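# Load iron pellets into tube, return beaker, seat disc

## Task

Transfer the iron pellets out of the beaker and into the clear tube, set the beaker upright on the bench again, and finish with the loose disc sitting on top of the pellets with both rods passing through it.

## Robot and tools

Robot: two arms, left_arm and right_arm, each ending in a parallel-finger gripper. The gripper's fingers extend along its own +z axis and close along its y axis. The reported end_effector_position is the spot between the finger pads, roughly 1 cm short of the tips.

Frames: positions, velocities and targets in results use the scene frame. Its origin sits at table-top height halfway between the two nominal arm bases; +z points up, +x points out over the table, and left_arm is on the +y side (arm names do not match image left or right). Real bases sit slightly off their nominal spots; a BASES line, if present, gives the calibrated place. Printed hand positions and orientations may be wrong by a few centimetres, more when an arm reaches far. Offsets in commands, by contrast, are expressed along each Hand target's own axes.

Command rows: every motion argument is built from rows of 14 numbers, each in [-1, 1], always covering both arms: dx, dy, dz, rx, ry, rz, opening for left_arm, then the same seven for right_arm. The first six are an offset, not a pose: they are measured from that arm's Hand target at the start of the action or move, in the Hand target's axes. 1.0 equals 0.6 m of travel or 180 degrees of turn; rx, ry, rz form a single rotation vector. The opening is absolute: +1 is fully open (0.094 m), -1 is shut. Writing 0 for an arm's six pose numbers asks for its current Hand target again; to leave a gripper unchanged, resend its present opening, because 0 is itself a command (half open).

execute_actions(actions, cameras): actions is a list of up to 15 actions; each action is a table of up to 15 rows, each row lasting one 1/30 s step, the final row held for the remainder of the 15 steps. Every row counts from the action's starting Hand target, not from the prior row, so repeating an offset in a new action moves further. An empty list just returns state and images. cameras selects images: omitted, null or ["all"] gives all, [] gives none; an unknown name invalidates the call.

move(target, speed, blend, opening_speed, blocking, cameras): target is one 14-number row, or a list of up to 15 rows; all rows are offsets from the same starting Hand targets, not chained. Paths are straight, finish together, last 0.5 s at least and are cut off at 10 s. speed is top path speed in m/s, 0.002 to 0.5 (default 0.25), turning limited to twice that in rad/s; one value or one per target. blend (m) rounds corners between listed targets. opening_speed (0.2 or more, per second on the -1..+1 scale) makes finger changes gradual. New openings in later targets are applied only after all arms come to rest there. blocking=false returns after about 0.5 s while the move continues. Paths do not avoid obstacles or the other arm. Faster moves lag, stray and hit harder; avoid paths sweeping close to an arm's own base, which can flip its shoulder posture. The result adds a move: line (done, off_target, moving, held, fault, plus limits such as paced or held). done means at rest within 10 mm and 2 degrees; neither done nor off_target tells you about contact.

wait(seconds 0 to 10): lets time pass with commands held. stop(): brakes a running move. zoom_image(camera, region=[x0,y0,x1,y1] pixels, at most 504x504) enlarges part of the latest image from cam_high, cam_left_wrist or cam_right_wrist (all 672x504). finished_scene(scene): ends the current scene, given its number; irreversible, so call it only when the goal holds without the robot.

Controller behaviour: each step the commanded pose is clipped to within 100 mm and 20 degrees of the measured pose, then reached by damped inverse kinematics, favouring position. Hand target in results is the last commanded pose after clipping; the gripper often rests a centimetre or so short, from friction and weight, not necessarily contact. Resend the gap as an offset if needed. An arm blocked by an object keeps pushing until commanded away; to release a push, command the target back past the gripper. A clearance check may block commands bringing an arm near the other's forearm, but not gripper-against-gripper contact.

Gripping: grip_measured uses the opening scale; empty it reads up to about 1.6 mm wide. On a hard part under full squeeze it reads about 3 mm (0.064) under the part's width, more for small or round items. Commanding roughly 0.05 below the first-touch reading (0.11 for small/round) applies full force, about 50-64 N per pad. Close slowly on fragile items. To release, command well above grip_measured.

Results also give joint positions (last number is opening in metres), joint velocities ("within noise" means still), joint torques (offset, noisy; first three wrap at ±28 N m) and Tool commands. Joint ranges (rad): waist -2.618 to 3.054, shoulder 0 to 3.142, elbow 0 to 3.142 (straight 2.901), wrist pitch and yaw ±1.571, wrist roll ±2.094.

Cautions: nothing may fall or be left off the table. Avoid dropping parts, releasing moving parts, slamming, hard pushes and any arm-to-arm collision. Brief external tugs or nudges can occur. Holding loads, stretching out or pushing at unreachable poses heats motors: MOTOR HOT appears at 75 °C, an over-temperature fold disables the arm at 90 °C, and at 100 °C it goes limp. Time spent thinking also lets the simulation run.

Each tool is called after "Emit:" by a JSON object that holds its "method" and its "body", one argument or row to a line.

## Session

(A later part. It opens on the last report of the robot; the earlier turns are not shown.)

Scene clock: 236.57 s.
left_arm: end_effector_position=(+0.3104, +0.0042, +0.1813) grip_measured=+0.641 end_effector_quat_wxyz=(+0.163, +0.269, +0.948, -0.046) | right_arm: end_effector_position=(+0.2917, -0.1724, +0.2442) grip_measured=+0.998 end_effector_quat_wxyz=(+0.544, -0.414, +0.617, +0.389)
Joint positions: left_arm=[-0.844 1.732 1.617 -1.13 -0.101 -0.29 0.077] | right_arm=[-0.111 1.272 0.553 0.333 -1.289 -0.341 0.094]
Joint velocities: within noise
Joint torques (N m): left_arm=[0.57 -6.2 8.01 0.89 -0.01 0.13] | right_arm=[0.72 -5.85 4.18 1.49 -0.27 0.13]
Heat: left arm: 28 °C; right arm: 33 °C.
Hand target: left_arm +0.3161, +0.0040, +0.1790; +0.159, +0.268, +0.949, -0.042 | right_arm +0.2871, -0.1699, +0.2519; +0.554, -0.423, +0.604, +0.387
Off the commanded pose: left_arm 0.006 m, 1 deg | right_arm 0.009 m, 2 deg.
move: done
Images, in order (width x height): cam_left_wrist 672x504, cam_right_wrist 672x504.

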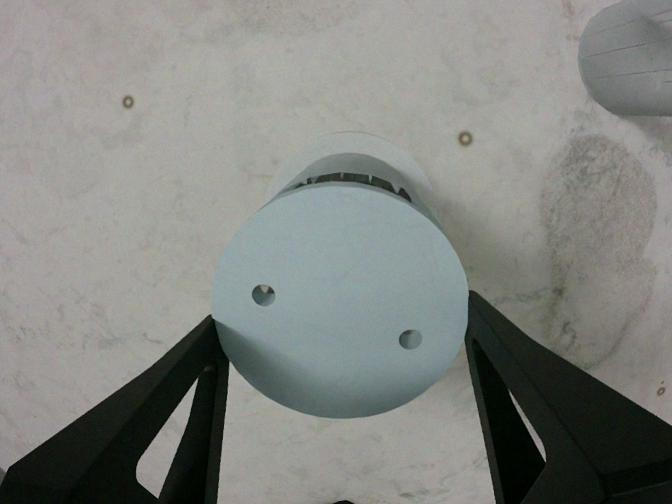

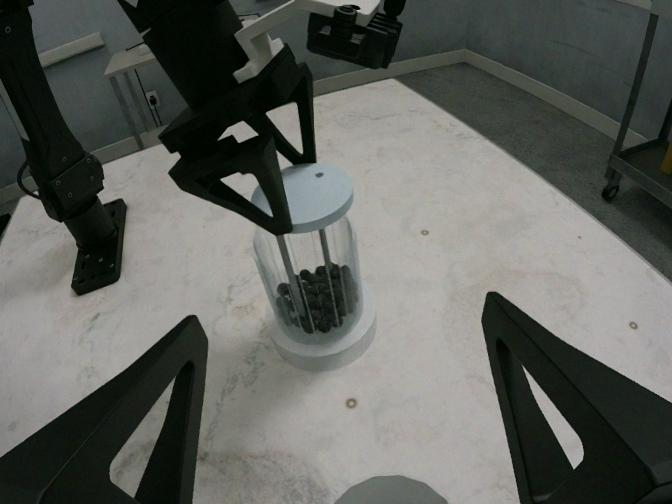

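Emit:
{"method": "move", "body": {
  "target": [0.0097,0.0018,-0.0050,0,0.0083,0,0.5, 0,0,0,0,0,0,1.0],
  "speed": 0.03,
  "cameras": ["cam_left_wrist","cam_right_wrist"]
}}

Emit:
{"method": "zoom_image", "body": {
  "camera": "cam_right_wrist",
  "region": [220, 110, 380, 270]
}}

Emit:
{"method": "zoom_image", "body": {
  "camera": "cam_left_wrist",
  "region": [245, 275, 285, 315]
}}

Emit:
{"method": "zoom_image", "body": {
  "camera": "cam_left_wrist",
  "region": [391, 320, 431, 360]
}}

Scene clock: 239.03 s.
left_arm: end_effector_position=(+0.3100, +0.0048, +0.1811) grip_measured=+0.641 end_effector_quat_wxyz=(+0.159, +0.269, +0.949, -0.047) | right_arm: end_effector_position=(+0.2917, -0.1724, +0.2442) grip_measured=+0.998 end_effector_quat_wxyz=(+0.544, -0.414, +0.617, +0.389)
Joint positions: left_arm=[-0.841 1.737 1.625 -1.14 -0.095 -0.29 0.077] | right_arm=[-0.111 1.272 0.553 0.333 -1.289 -0.341 0.094]
Joint velocities: within noise
Joint torques (N m): left_arm=[0.68 -6.79 8.06 0.64 0 0.06] | right_arm=[0.72 -5.81 4 1.5 -0.26 0.12]
Heat: left arm: 28 °C; right arm: 33 °C.
Hand target: left_arm +0.3111, +0.0083, +0.1800; +0.146, +0.268, +0.951, -0.039 | right_arm +0.2871, -0.1699, +0.2519; +0.554, -0.423, +0.604, +0.387
Off the commanded pose: left_arm 0.004 m, 2 deg | right_arm 0.009 m, 2 deg.
move: done
Images, in order (width x height): cam_left_wrist 672x504, cam_right_wrist 672x504.

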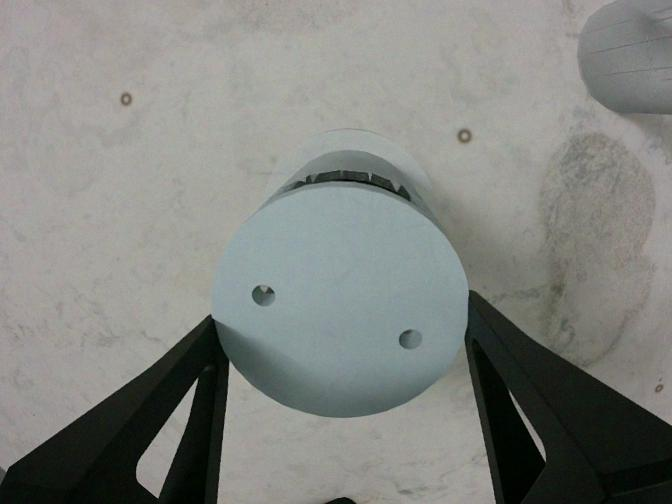

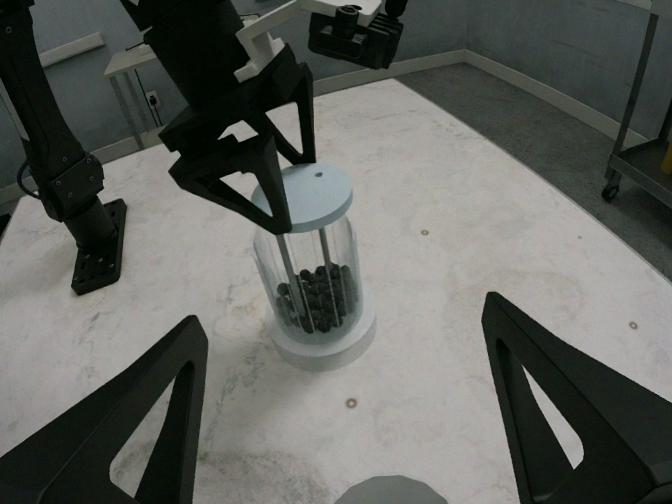

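Scaled by 3.150 from the camera's 672x504 image, which has a finer 960x720 frame.

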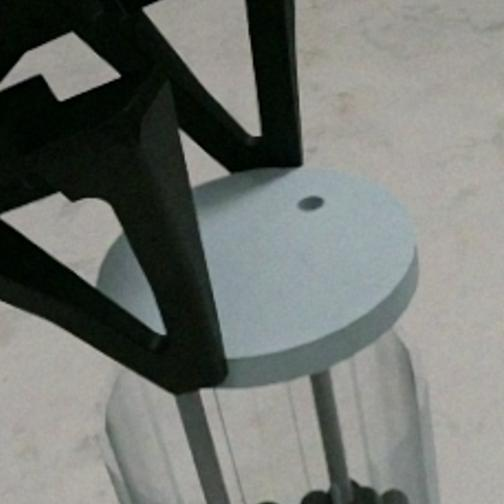

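Scaled by 12.600 from the camera's 672x504 image, which has a finer 960x720 frame.

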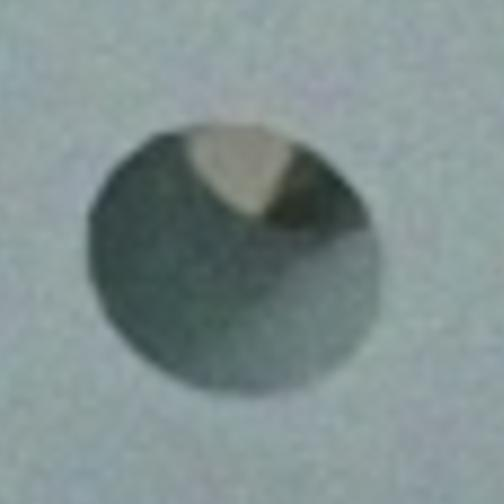

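Scaled by 12.600 from the camera's 672x504 image, which has a finer 960x720 frame.

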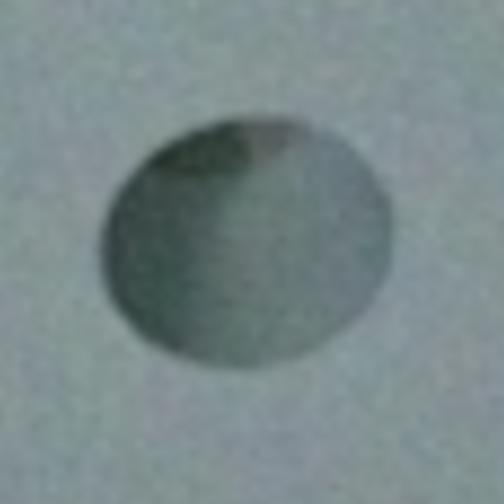

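Emit:
{"method": "move", "body": {
  "target": [0.0150,0.0028,-0.0066,0,0,0,0.5, 0,0,0,0,0,0,1.0],
  "speed": 0.03,
  "cameras": ["cam_left_wrist","cam_right_wrist"]
}}

Emit:
{"method": "zoom_image", "body": {
  "camera": "cam_right_wrist",
  "region": [220, 110, 380, 270]
}}

Emit:
{"method": "zoom_image", "body": {
  "camera": "cam_left_wrist",
  "region": [245, 275, 285, 315]
}}

Emit:
{"method": "zoom_image", "body": {
  "camera": "cam_left_wrist",
  "region": [391, 320, 431, 360]
}}

Scene clock: 240.90 s.
left_arm: end_effector_position=(+0.3098, +0.0046, +0.1811) grip_measured=+0.641 end_effector_quat_wxyz=(+0.158, +0.269, +0.949, -0.047) | right_arm: end_effector_position=(+0.2917, -0.1724, +0.2442) grip_measured=+0.998 end_effector_quat_wxyz=(+0.544, -0.414, +0.617, +0.389)
Joint positions: left_arm=[-0.841 1.737 1.625 -1.14 -0.093 -0.29 0.077] | right_arm=[-0.111 1.272 0.553 0.333 -1.289 -0.341 0.094]
Joint velocities: within noise
Joint torques (N m): left_arm=[0.44 -9.81 5.19 0.63 -0.02 0.02] | right_arm=[0.7 -5.93 4.15 1.5 -0.24 0.14]
Heat: left arm: 28 °C; right arm: 33 °C.
Hand target: left_arm +0.3036, +0.0149, +0.1811; +0.146, +0.268, +0.951, -0.039 | right_arm +0.2871, -0.1699, +0.2519; +0.554, -0.423, +0.604, +0.387
Off the commanded pose: left_arm 0.012 m, 2 deg | right_arm 0.009 m, 2 deg.
move: off_target (left_arm)
Images, in order (width x height): cam_left_wrist 672x504, cam_right_wrist 672x504.

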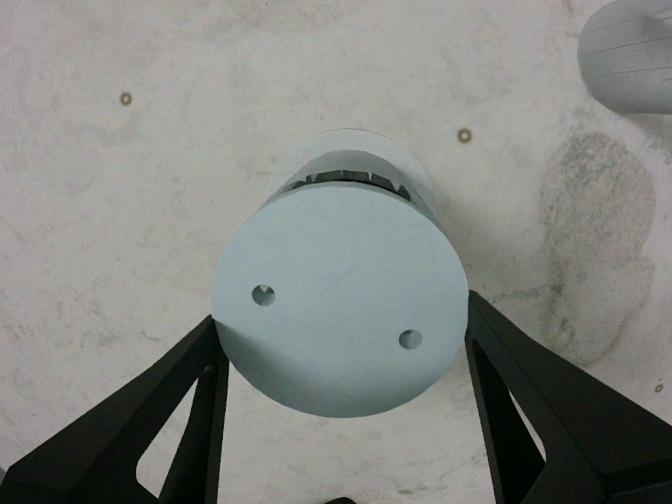

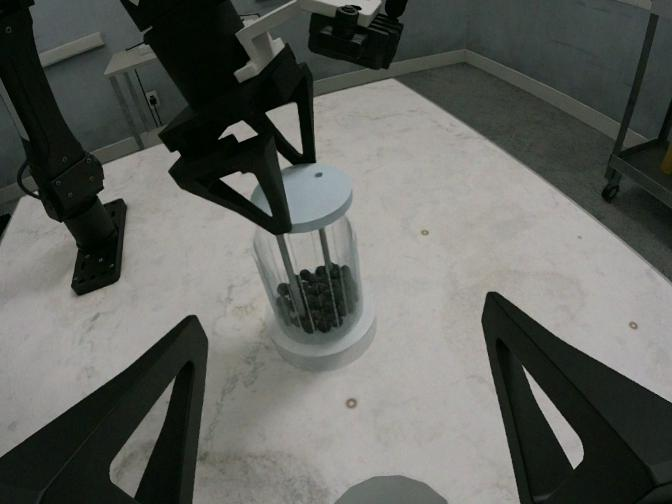

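Scaled by 3.150 from the camera's 672x504 image, which has a finer 960x720 frame.

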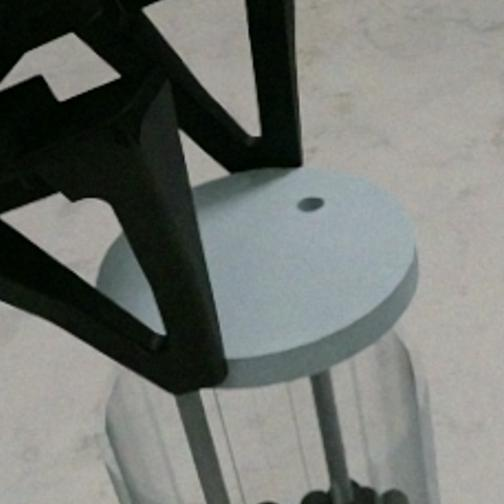

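Scaled by 12.600 from the camera's 672x504 image, which has a finer 960x720 frame.

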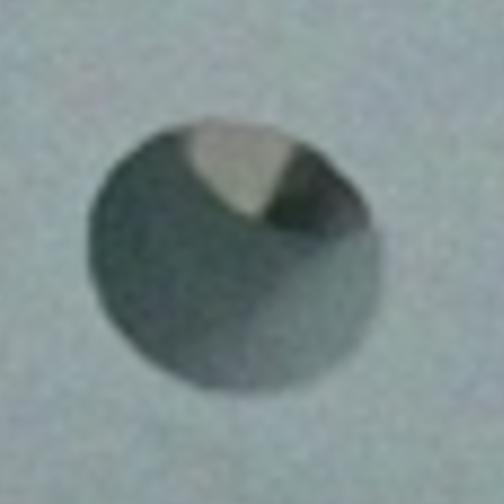

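Scaled by 12.600 from the camera's 672x504 image, which has a finer 960x720 frame.

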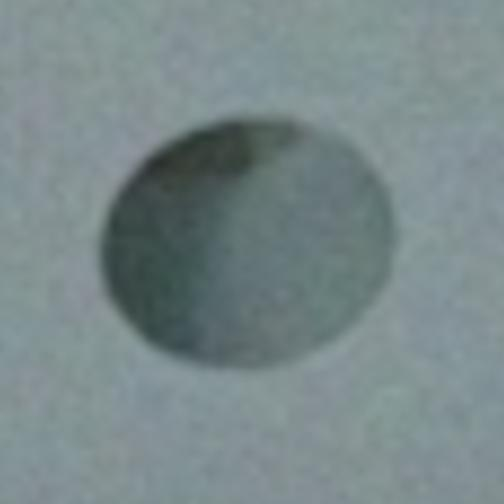

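Emit:
{"method": "move", "body": {
  "target": [
    [-0.0400,-0.0062,-0.0640,0.0022,-0.0177,0.0025,0.5, 0,0,0,0,0,0,1.0],
    [-0.0237,-0.0065,-0.0117,0.0022,-0.0177,0.0025,0.5, 0,0,0,0,0,0,1.0]
  ],
  "speed": 0.05,
  "cameras": ["cam_left_wrist","cam_right_wrist"]
}}

Emit:
{"method": "zoom_image", "body": {
  "camera": "cam_right_wrist",
  "region": [220, 110, 380, 270]
}}

Emit:
{"method": "zoom_image", "body": {
  "camera": "cam_left_wrist",
  "region": [245, 275, 285, 315]
}}

Emit:
{"method": "zoom_image", "body": {
  "camera": "cam_left_wrist",
  "region": [391, 320, 431, 360]
}}

Scene clock: 247.27 s.
left_arm: end_effector_position=(+0.3052, +0.0099, +0.1829) grip_measured=+0.641 end_effector_quat_wxyz=(+0.147, +0.269, +0.951, -0.040) | right_arm: end_effector_position=(+0.2917, -0.1724, +0.2442) grip_measured=+0.998 end_effector_quat_wxyz=(+0.544, -0.414, +0.617, +0.389)
Joint positions: left_arm=[-0.841 1.737 1.64 -1.183 -0.093 -0.292 0.077] | right_arm=[-0.111 1.272 0.553 0.333 -1.289 -0.341 0.094]
Joint velocities: within noise
Joint torques (N m): left_arm=[-0.09 -9.66 5.83 1.27 -0.14 0.07] | right_arm=[0.76 -5.87 4.14 1.48 -0.28 0.13]
Heat: left arm: 28 °C; right arm: 33 °C.
Hand target: left_arm +0.3113, +0.0055, +0.1920; +0.172, +0.271, +0.946, -0.049 | right_arm +0.2871, -0.1699, +0.2519; +0.554, -0.423, +0.604, +0.387
Off the commanded pose: left_arm 0.012 m, 3 deg | right_arm 0.009 m, 2 deg.
move: off_target (left_arm)
Images, in order (width x height): cam_left_wrist 672x504, cam_right_wrist 672x504.

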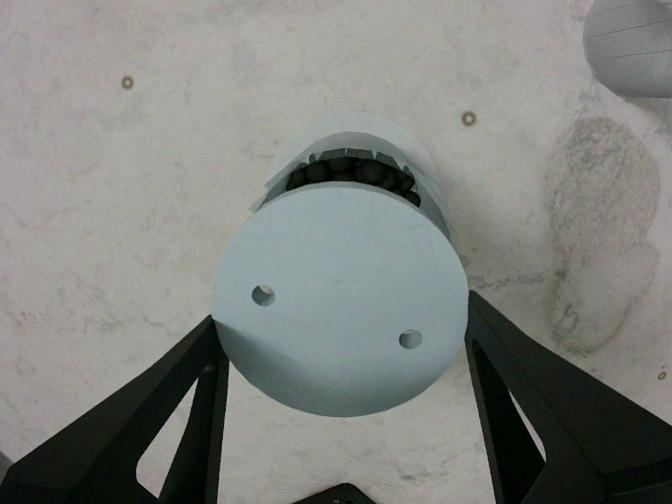

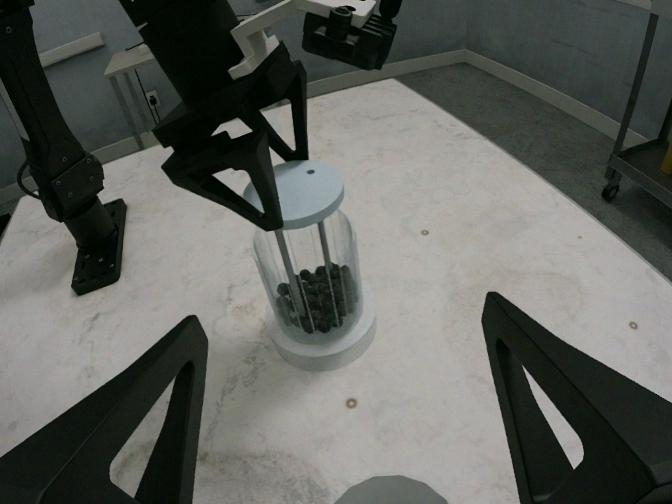

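Scaled by 3.150 from the camera's 672x504 image, which has a finer 960x720 frame.

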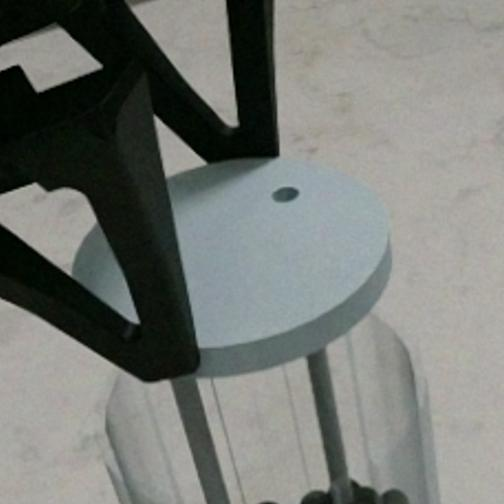

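Scaled by 12.600 from the camera's 672x504 image, which has a finer 960x720 frame.

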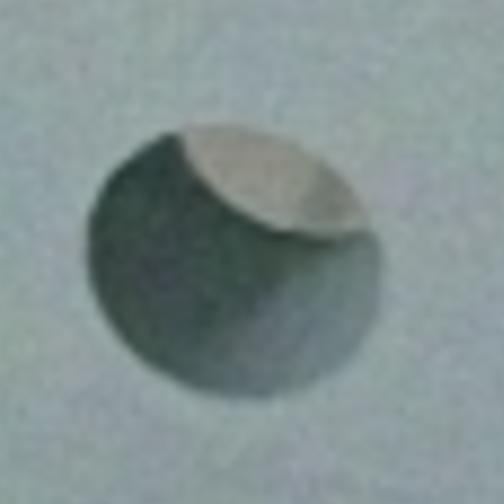

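Scaled by 12.600 from the camera's 672x504 image, which has a finer 960x720 frame.

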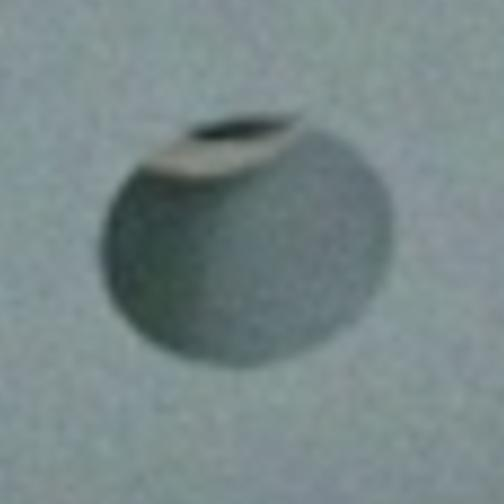

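Emit:
{"method": "move", "body": {
  "target": [0.0070,0,0.0187,0,0,0,0.5, 0,0,0,0,0,0,1.0],
  "speed": 0.03,
  "cameras": ["cam_left_wrist","cam_right_wrist"]
}}

Emit:
{"method": "zoom_image", "body": {
  "camera": "cam_right_wrist",
  "region": [220, 110, 380, 270]
}}

Emit:
{"method": "zoom_image", "body": {
  "camera": "cam_left_wrist",
  "region": [245, 275, 285, 315]
}}

Emit:
{"method": "zoom_image", "body": {
  "camera": "cam_left_wrist",
  "region": [391, 320, 431, 360]
}}

Scene clock: 249.90 s.
left_arm: end_effector_position=(+0.3064, +0.0076, +0.1798) grip_measured=+0.641 end_effector_quat_wxyz=(+0.157, +0.270, +0.949, -0.045) | right_arm: end_effector_position=(+0.2917, -0.1724, +0.2442) grip_measured=+0.998 end_effector_quat_wxyz=(+0.544, -0.413, +0.618, +0.390)
Joint positions: left_arm=[-0.844 1.723 1.605 -1.139 -0.096 -0.29 0.077] | right_arm=[-0.111 1.272 0.553 0.333 -1.289 -0.339 0.094]
Joint velocities: within noise
Joint torques (N m): left_arm=[-0.24 -8.96 4.62 1.37 -0.08 0.1] | right_arm=[0.84 -5.83 4.1 1.48 -0.24 0.12]
Heat: left arm: 28 °C; right arm: 33 °C.
Hand target: left_arm +0.3114, +0.0055, +0.1800; +0.172, +0.271, +0.946, -0.049 | right_arm +0.2871, -0.1699, +0.2519; +0.554, -0.423, +0.604, +0.387
Off the commanded pose: left_arm 0.005 m, 2 deg | right_arm 0.009 m, 2 deg.
move: done
Images, in order (width x height): cam_left_wrist 672x504, cam_right_wrist 672x504.

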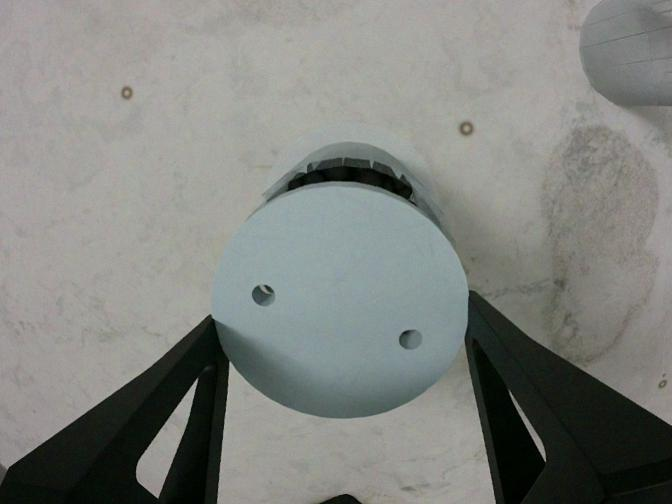

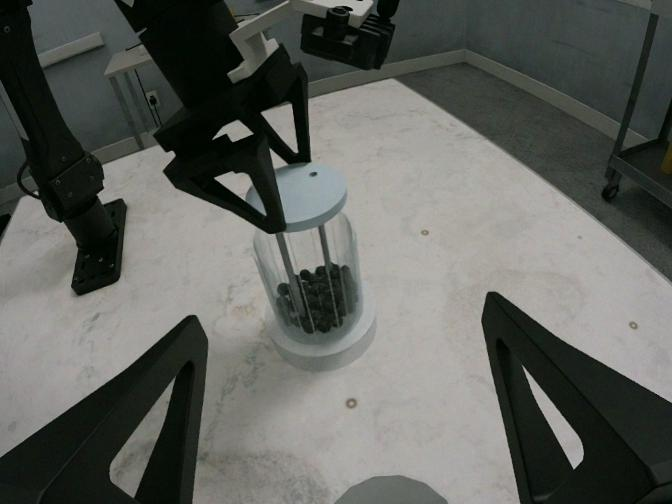

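Scaled by 3.150 from the camera's 672x504 image, which has a finer 960x720 frame.

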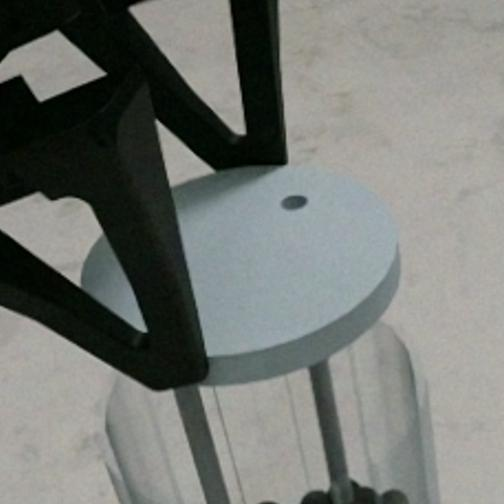

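Scaled by 12.600 from the camera's 672x504 image, which has a finer 960x720 frame.

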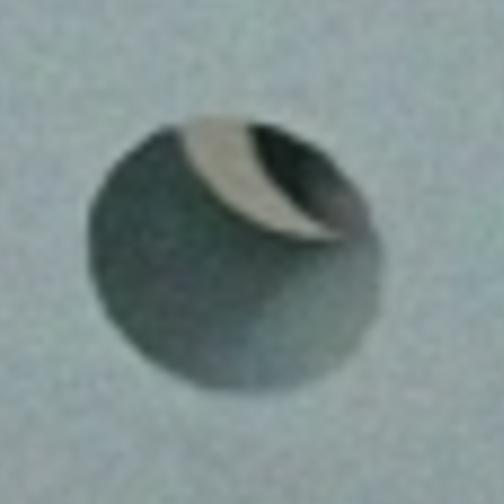

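Scaled by 12.600 from the camera's 672x504 image, which has a finer 960x720 frame.

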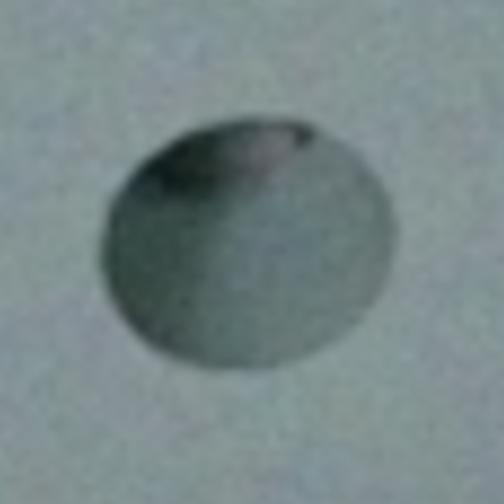

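Emit:
{"method": "move", "body": {
  "target": [0.0110,0.0025,0.0137,0,0,0,0.5, 0,0,0,0,0,0,1.0],
  "speed": 0.03,
  "cameras": ["cam_left_wrist","cam_right_wrist"]
}}

Emit:
{"method": "zoom_image", "body": {
  "camera": "cam_right_wrist",
  "region": [220, 110, 380, 270]
}}

Emit:
{"method": "zoom_image", "body": {
  "camera": "cam_left_wrist",
  "region": [245, 275, 285, 315]
}}

Emit:
{"method": "zoom_image", "body": {
  "camera": "cam_left_wrist",
  "region": [391, 320, 431, 360]
}}

Scene clock: 252.07 s.
left_arm: end_effector_position=(+0.3065, +0.0078, +0.1799) grip_measured=+0.641 end_effector_quat_wxyz=(+0.173, +0.268, +0.946, -0.054) | right_arm: end_effector_position=(+0.2917, -0.1724, +0.2442) grip_measured=+0.998 end_effector_quat_wxyz=(+0.544, -0.413, +0.618, +0.390)
Joint positions: left_arm=[-0.844 1.687 1.553 -1.085 -0.098 -0.29 0.077] | right_arm=[-0.111 1.272 0.553 0.333 -1.289 -0.339 0.094]
Joint velocities: within noise
Joint torques (N m): left_arm=[-0.18 -7.28 3.86 1.32 -0.06 0.08] | right_arm=[0.69 -5.85 4.05 1.46 -0.24 0.11]
Heat: left arm: 28 °C; right arm: 33 °C.
Hand target: left_arm +0.3094, +0.0085, +0.1700; +0.172, +0.271, +0.946, -0.049 | right_arm +0.2871, -0.1699, +0.2519; +0.554, -0.423, +0.604, +0.387
Off the commanded pose: left_arm 0.010 m, 1 deg | right_arm 0.009 m, 2 deg.
move: done
Images, in order (width x height): cam_left_wrist 672x504, cam_right_wrist 672x504.

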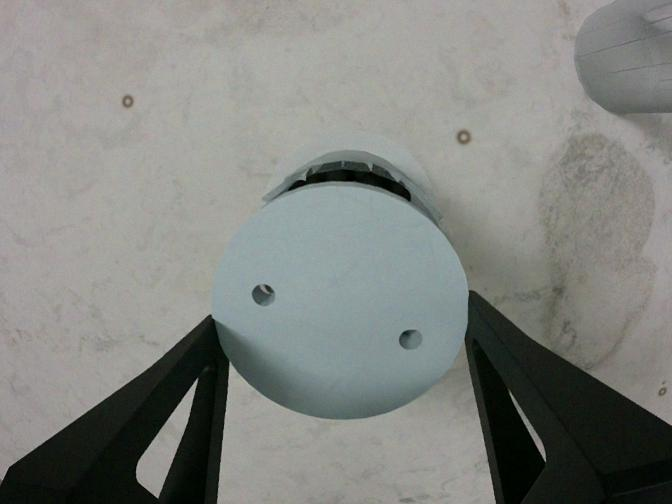

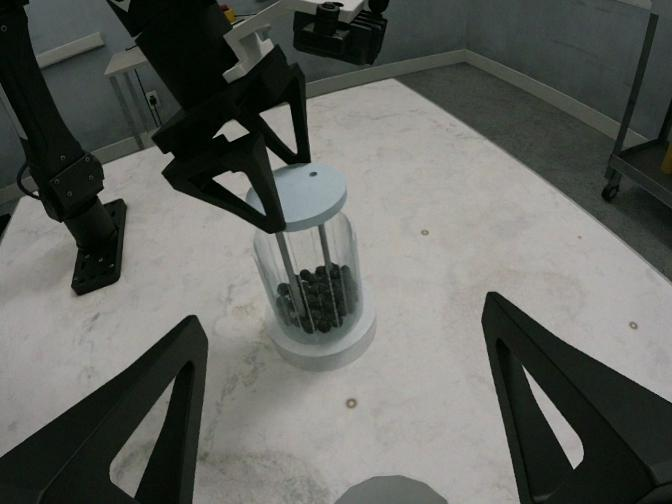

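Scaled by 3.150 from the camera's 672x504 image, which has a finer 960x720 frame.

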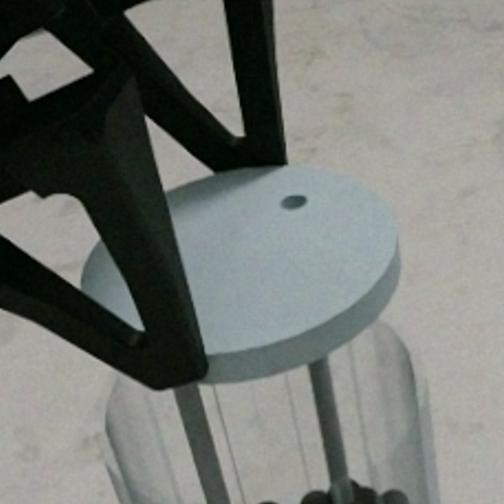

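Scaled by 12.600 from the camera's 672x504 image, which has a finer 960x720 frame.

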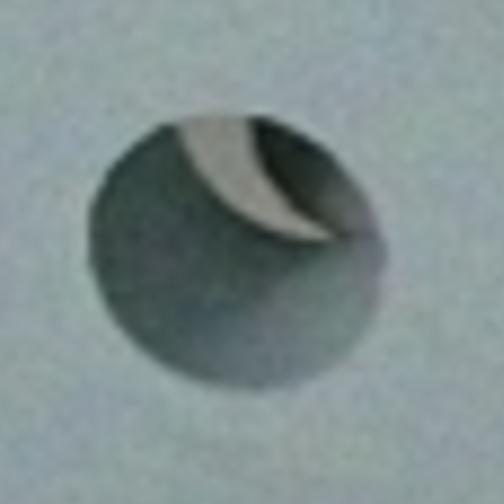

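Scaled by 12.600 from the camera's 672x504 image, which has a finer 960x720 frame.

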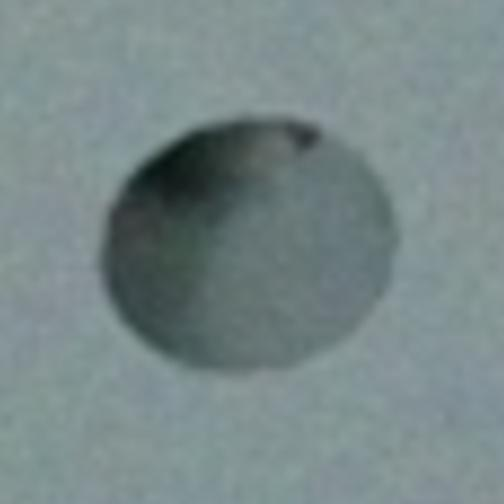

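Emit:
{"method": "zoom_image", "body": {
  "camera": "cam_left_wrist",
  "region": [250, 280, 276, 306]
}}

Emit:
{"method": "zoom_image", "body": {
  "camera": "cam_left_wrist",
  "region": [398, 325, 424, 351]
}}

Emit:
{"method": "zoom_image", "body": {
  "camera": "cam_right_wrist",
  "region": [265, 190, 345, 270]
}}

Scaled by 19.385 from the camera's 672x504 image, which has a finer 960x720 frame.

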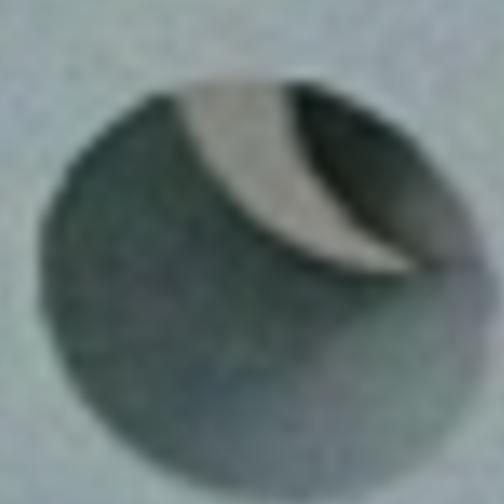

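Scaled by 19.385 from the camera's 672x504 image, which has a finer 960x720 frame.

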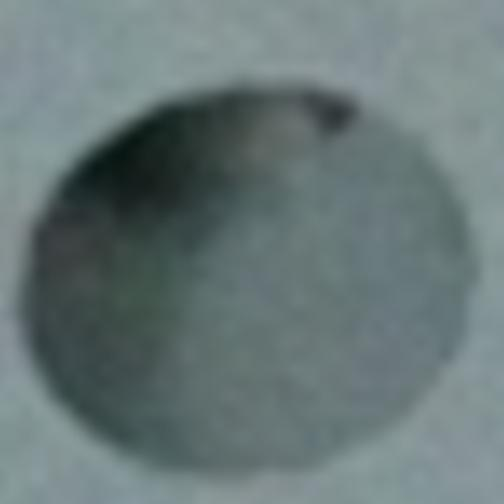

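Scaled by 6.300 from the camera's 672x504 image, which has a finer 960x720 frame.

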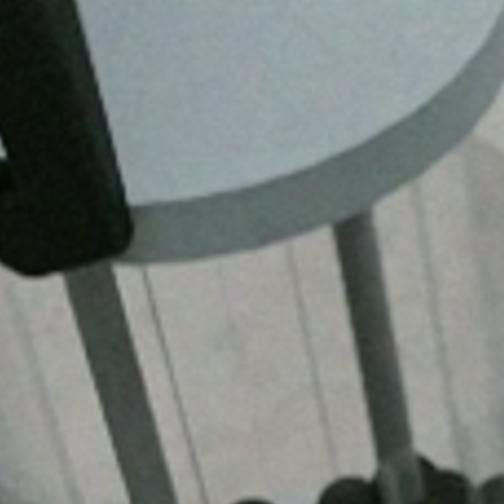

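Emit:
{"method": "move", "body": {
  "target": [
    [-0.0388,-0.0047,-0.0832,0,0,0,0.5, 0,0,0,0,0,0,1.0],
    [-0.0078,-0.0047,-0.0005,0,0,0,0.5, 0,0,0,0,0,0,1.0]
  ],
  "speed": [0.06, 0.03],
  "cameras": ["cam_left_wrist","cam_right_wrist"]
}}

Emit:
{"method": "zoom_image", "body": {
  "camera": "cam_right_wrist",
  "region": [220, 110, 380, 270]
}}

Emit:
{"method": "zoom_image", "body": {
  "camera": "cam_left_wrist",
  "region": [250, 280, 276, 306]
}}

Emit:
{"method": "zoom_image", "body": {
  "camera": "cam_left_wrist",
  "region": [398, 325, 424, 351]
}}

Scene clock: 261.00 s.
left_arm: end_effector_position=(+0.3053, +0.0097, +0.1792) grip_measured=+0.641 end_effector_quat_wxyz=(+0.161, +0.269, +0.949, -0.046) | right_arm: end_effector_position=(+0.2917, -0.1724, +0.2442) grip_measured=+0.998 end_effector_quat_wxyz=(+0.544, -0.413, +0.618, +0.390)
Joint positions: left_arm=[-0.844 1.706 1.58 -1.123 -0.1 -0.292 0.077] | right_arm=[-0.111 1.272 0.553 0.333 -1.289 -0.339 0.094]
Joint velocities: within noise
Joint torques (N m): left_arm=[-0.4 -7.06 3.75 1.48 -0.11 0.01] | right_arm=[0.9 -5.79 4.16 1.47 -0.25 0.14]
Heat: left arm: 28 °C; right arm: 33 °C.
Hand target: left_arm +0.3115, +0.0039, +0.1719; +0.172, +0.271, +0.946, -0.049 | right_arm +0.2871, -0.1699, +0.2519; +0.554, -0.423, +0.604, +0.387
Off the commanded pose: left_arm 0.011 m, 1 deg | right_arm 0.009 m, 2 deg.
move: off_target (left_arm)
Images, in order (width x height): cam_left_wrist 672x504, cam_right_wrist 672x504.

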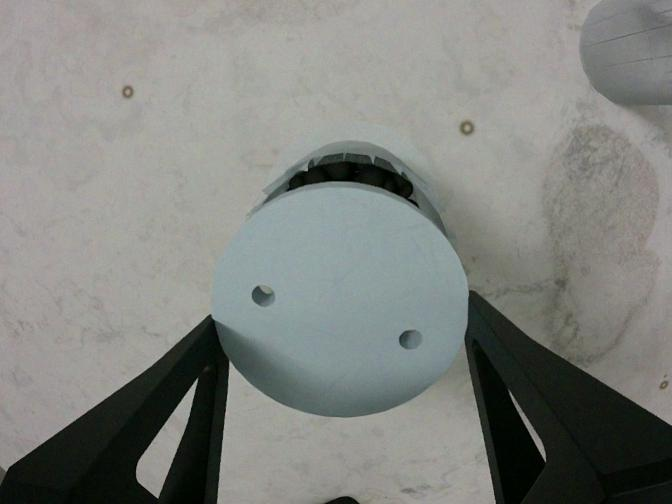

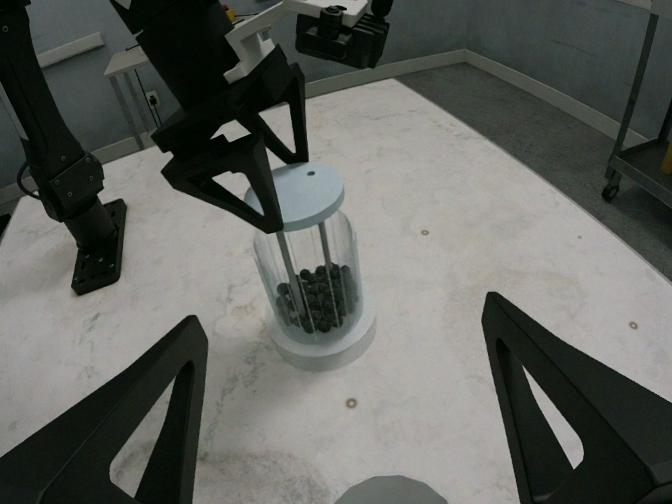

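Scaled by 3.150 from the camera's 672x504 image, which has a finer 960x720 frame.

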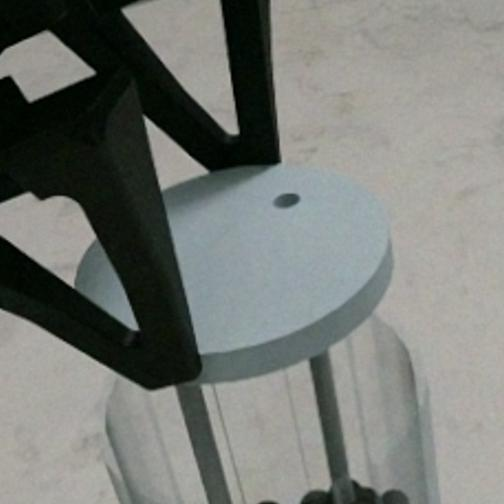

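Scaled by 19.385 from the camera's 672x504 image, which has a finer 960x720 frame.

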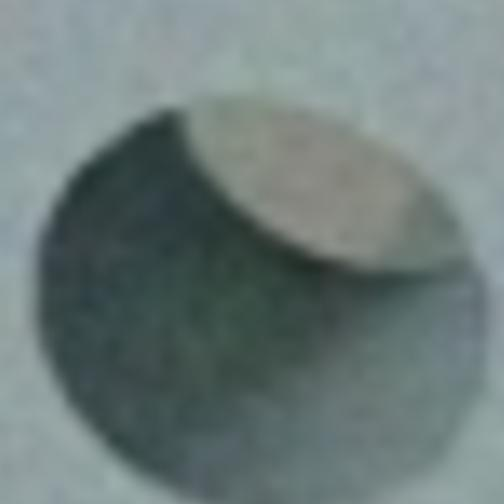

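Scaled by 19.385 from the camera's 672x504 image, which has a finer 960x720 frame.

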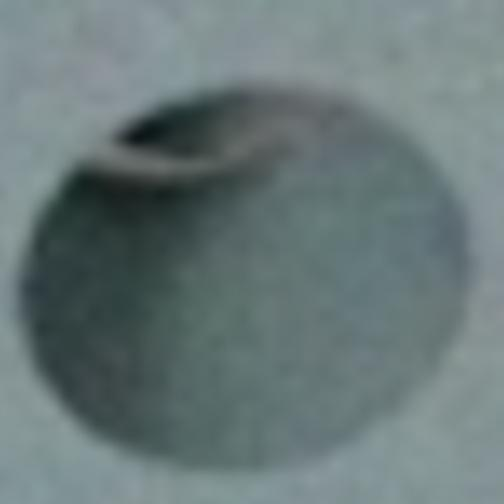

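Emit:
{"method": "execute_actions", "body": {
  "actions": [],
  "cameras": ["cam_left_wrist","cam_right_wrist"]
}}

Scene clock: 263.27 s.
left_arm: end_effector_position=(+0.3053, +0.0097, +0.1792) grip_measured=+0.641 end_effector_quat_wxyz=(+0.161, +0.269, +0.949, -0.046) | right_arm: end_effector_position=(+0.2917, -0.1724, +0.2442) grip_measured=+0.998 end_effector_quat_wxyz=(+0.544, -0.413, +0.618, +0.390)
Joint positions: left_arm=[-0.844 1.706 1.58 -1.123 -0.1 -0.292 0.077] | right_arm=[-0.111 1.272 0.553 0.333 -1.289 -0.339 0.094]
Joint velocities: within noise
Joint torques (N m): left_arm=[-0.83 -7.2 3.95 1.46 -0.05 0.04] | right_arm=[0.76 -5.91 4 1.48 -0.26 0.17]
Heat: left arm: 28 °C; right arm: 33 °C.
Hand target: left_arm +0.3115, +0.0039, +0.1719; +0.172, +0.271, +0.946, -0.049 | right_arm +0.2871, -0.1699, +0.2519; +0.554, -0.423, +0.604, +0.387
Tool commands: left_gripper/opening=+0.5 right_gripper/opening=+1.0
Off the commanded pose: left_arm 0.011 m, 1 deg | right_arm 0.009 m, 2 deg.
Images, in order (width x height): cam_left_wrist 672x504, cam_right_wrist 672x504.

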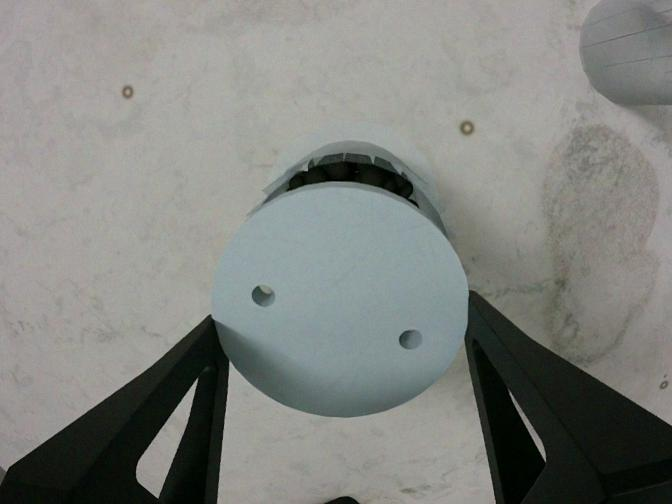

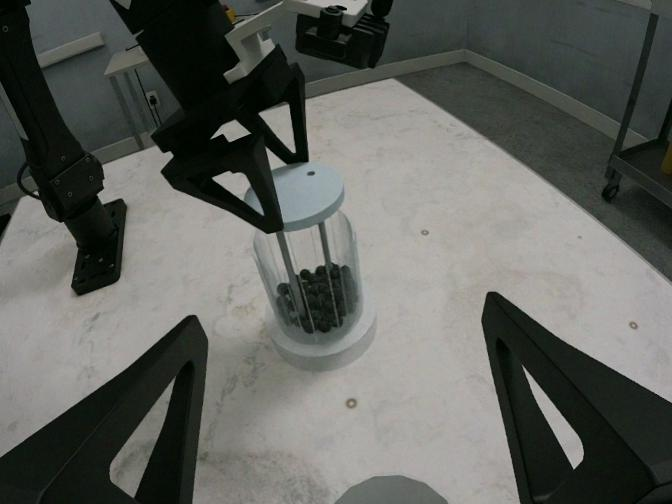

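Emit:
{"method": "zoom_image", "body": {
  "camera": "cam_left_wrist",
  "region": [245, 277, 281, 313]
}}

Emit:
{"method": "zoom_image", "body": {
  "camera": "cam_left_wrist",
  "region": [393, 321, 429, 357]
}}

Scaled by 14.000 from the camera's 672x504 image, which has a finer 960x720 frame.

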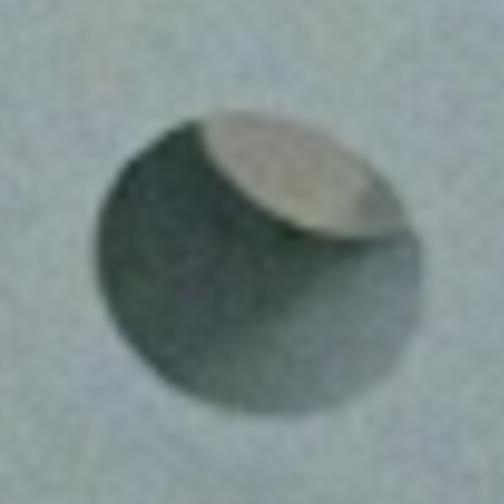

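Scaled by 14.000 from the camera's 672x504 image, which has a finer 960x720 frame.

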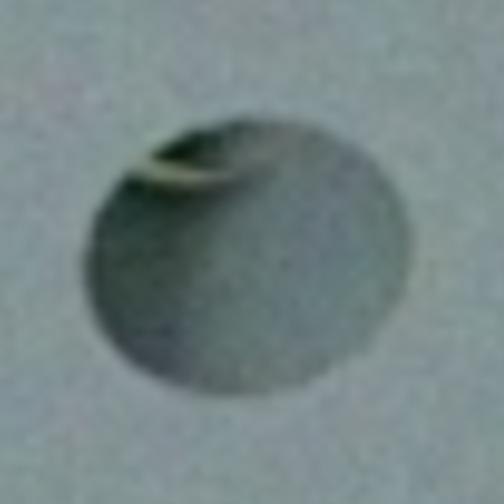

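Emit:
{"method": "zoom_image", "body": {
  "camera": "cam_left_wrist",
  "region": [399, 327, 423, 351]
}}

Emit:
{"method": "zoom_image", "body": {
  "camera": "cam_left_wrist",
  "region": [230, 240, 450, 380]
}}

Emit:
{"method": "zoom_image", "body": {
  "camera": "cam_right_wrist",
  "region": [220, 110, 380, 270]
}}

Scaled by 21.000 from the camera's 672x504 image, which has a finer 960x720 frame.

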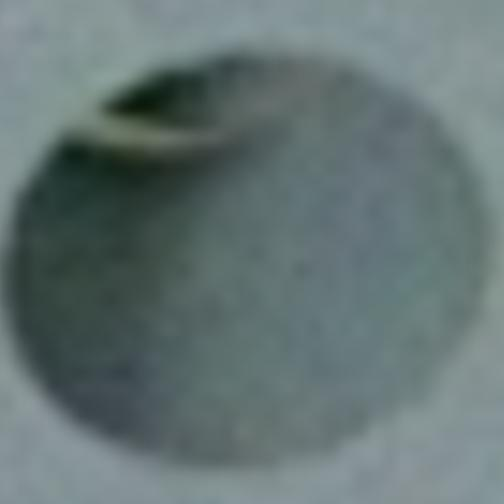

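Scaled by 2.291 from the camera's 672x504 image, which has a finer 960x720 frame.

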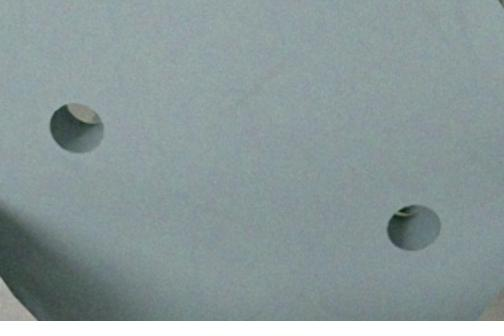

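Scaled by 3.150 from the camera's 672x504 image, which has a finer 960x720 frame.

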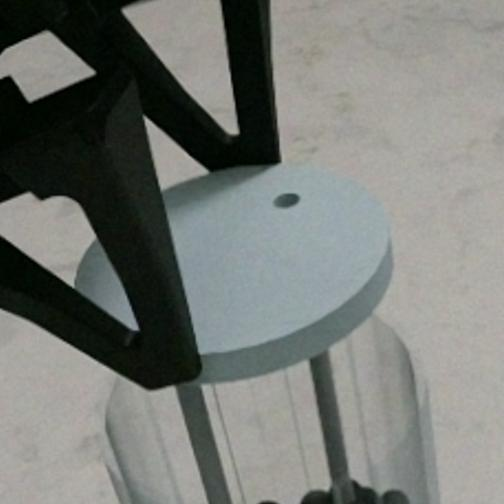

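Emit:
{"method": "move", "body": {
  "target": [
    [-0.0223, 0.013, -0.0506, 0.00195, 0, 0.0052, 0.5, 0, 0, 0, 0, 0, 0, 1.0],
    [-0.0203, -0.0031, -0.0513, 0.00195, 0, 0.0052, 0.5, 0, 0, 0, 0, 0, 0, 1.0],
    [0.0014, -0.0031, 0.0064, 0.00195, 0, 0.0052, 0.5, 0, 0, 0, 0, 0, 0, 1.0]
  ],
  "speed": [0.05, 0.03, 0.03],
  "blend": [0.004, 0.004, 0],
  "cameras": ["cam_left_wrist", "cam_right_wrist"]
}}

Scene clock: 278.80 s.
left_arm: end_effector_position=(+0.3052, +0.0086, +0.1644) grip_measured=+0.641 end_effector_quat_wxyz=(+0.153, +0.287, +0.945, -0.040) | right_arm: end_effector_position=(+0.2917, -0.1724, +0.2442) grip_measured=+0.998 end_effector_quat_wxyz=(+0.544, -0.413, +0.618, +0.390)
Joint positions: left_arm=[-0.844 1.721 1.545 -1.091 -0.095 -0.257 0.077] | right_arm=[-0.111 1.272 0.553 0.333 -1.289 -0.339 0.094]
Joint velocities: within noise
Joint torques (N m): left_arm=[-0.54 -8.32 5.78 1.31 -0.06 -0.12] | right_arm=[0.68 -5.79 4.14 1.47 -0.27 0.13]
Heat: left arm: 27 °C; right arm: 33 °C.
Hand target: left_arm +0.3110, +0.0020, +0.1680; +0.172, +0.279, +0.943, -0.050 | right_arm +0.2871, -0.1699, +0.2519; +0.554, -0.423, +0.604, +0.387
Off the commanded pose: left_arm 0.009 m, 3 deg | right_arm 0.009 m, 2 deg.
move: off_target (left_arm)
Images, in order (width x height): cam_left_wrist 672x504, cam_right_wrist 672x504.

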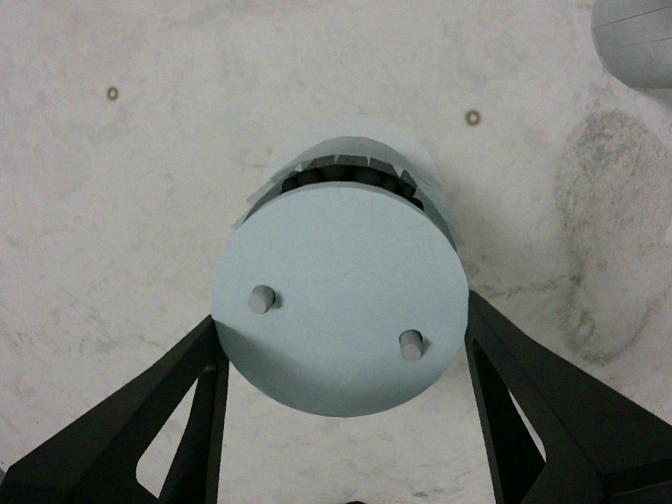

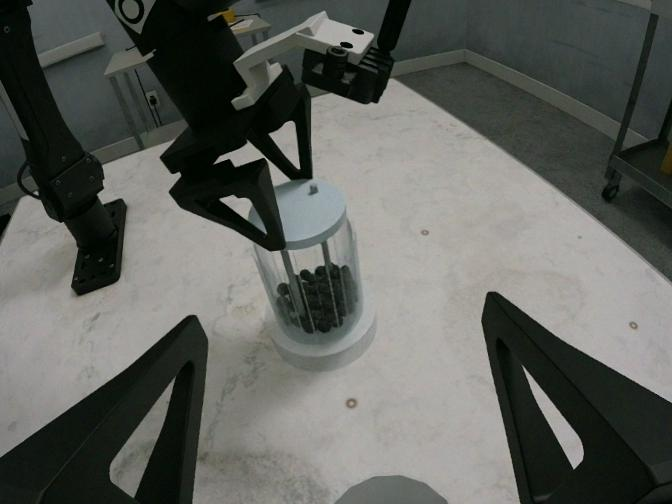

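Emit:
{"method": "zoom_image", "body": {
  "camera": "cam_right_wrist",
  "region": [220, 130, 400, 310]
}}

Emit:
{"method": "zoom_image", "body": {
  "camera": "cam_left_wrist",
  "region": [180, 110, 500, 430]
}}

Scaled by 2.800 from the camera's 672x504 image, which has a finer 960x720 frame.

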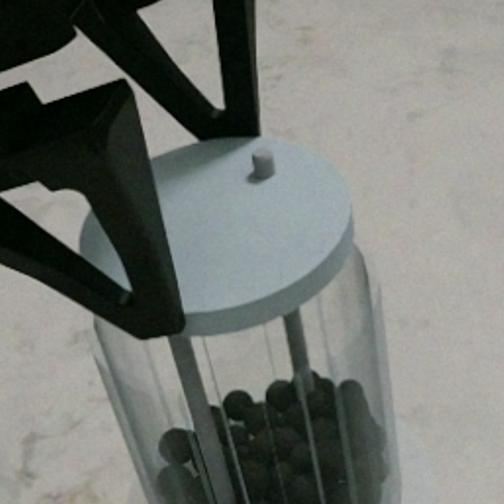

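Scaled by 1.575 from the camera's 672x504 image, which has a finer 960x720 frame.

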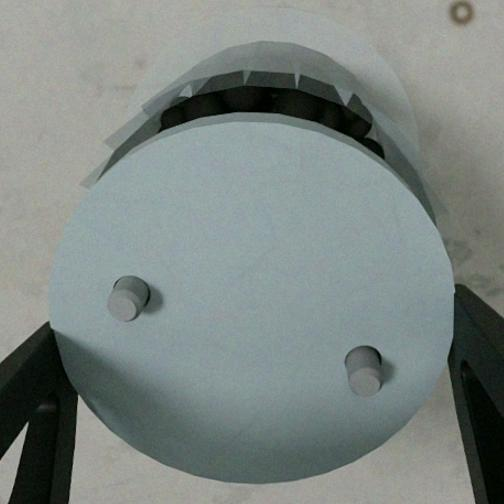

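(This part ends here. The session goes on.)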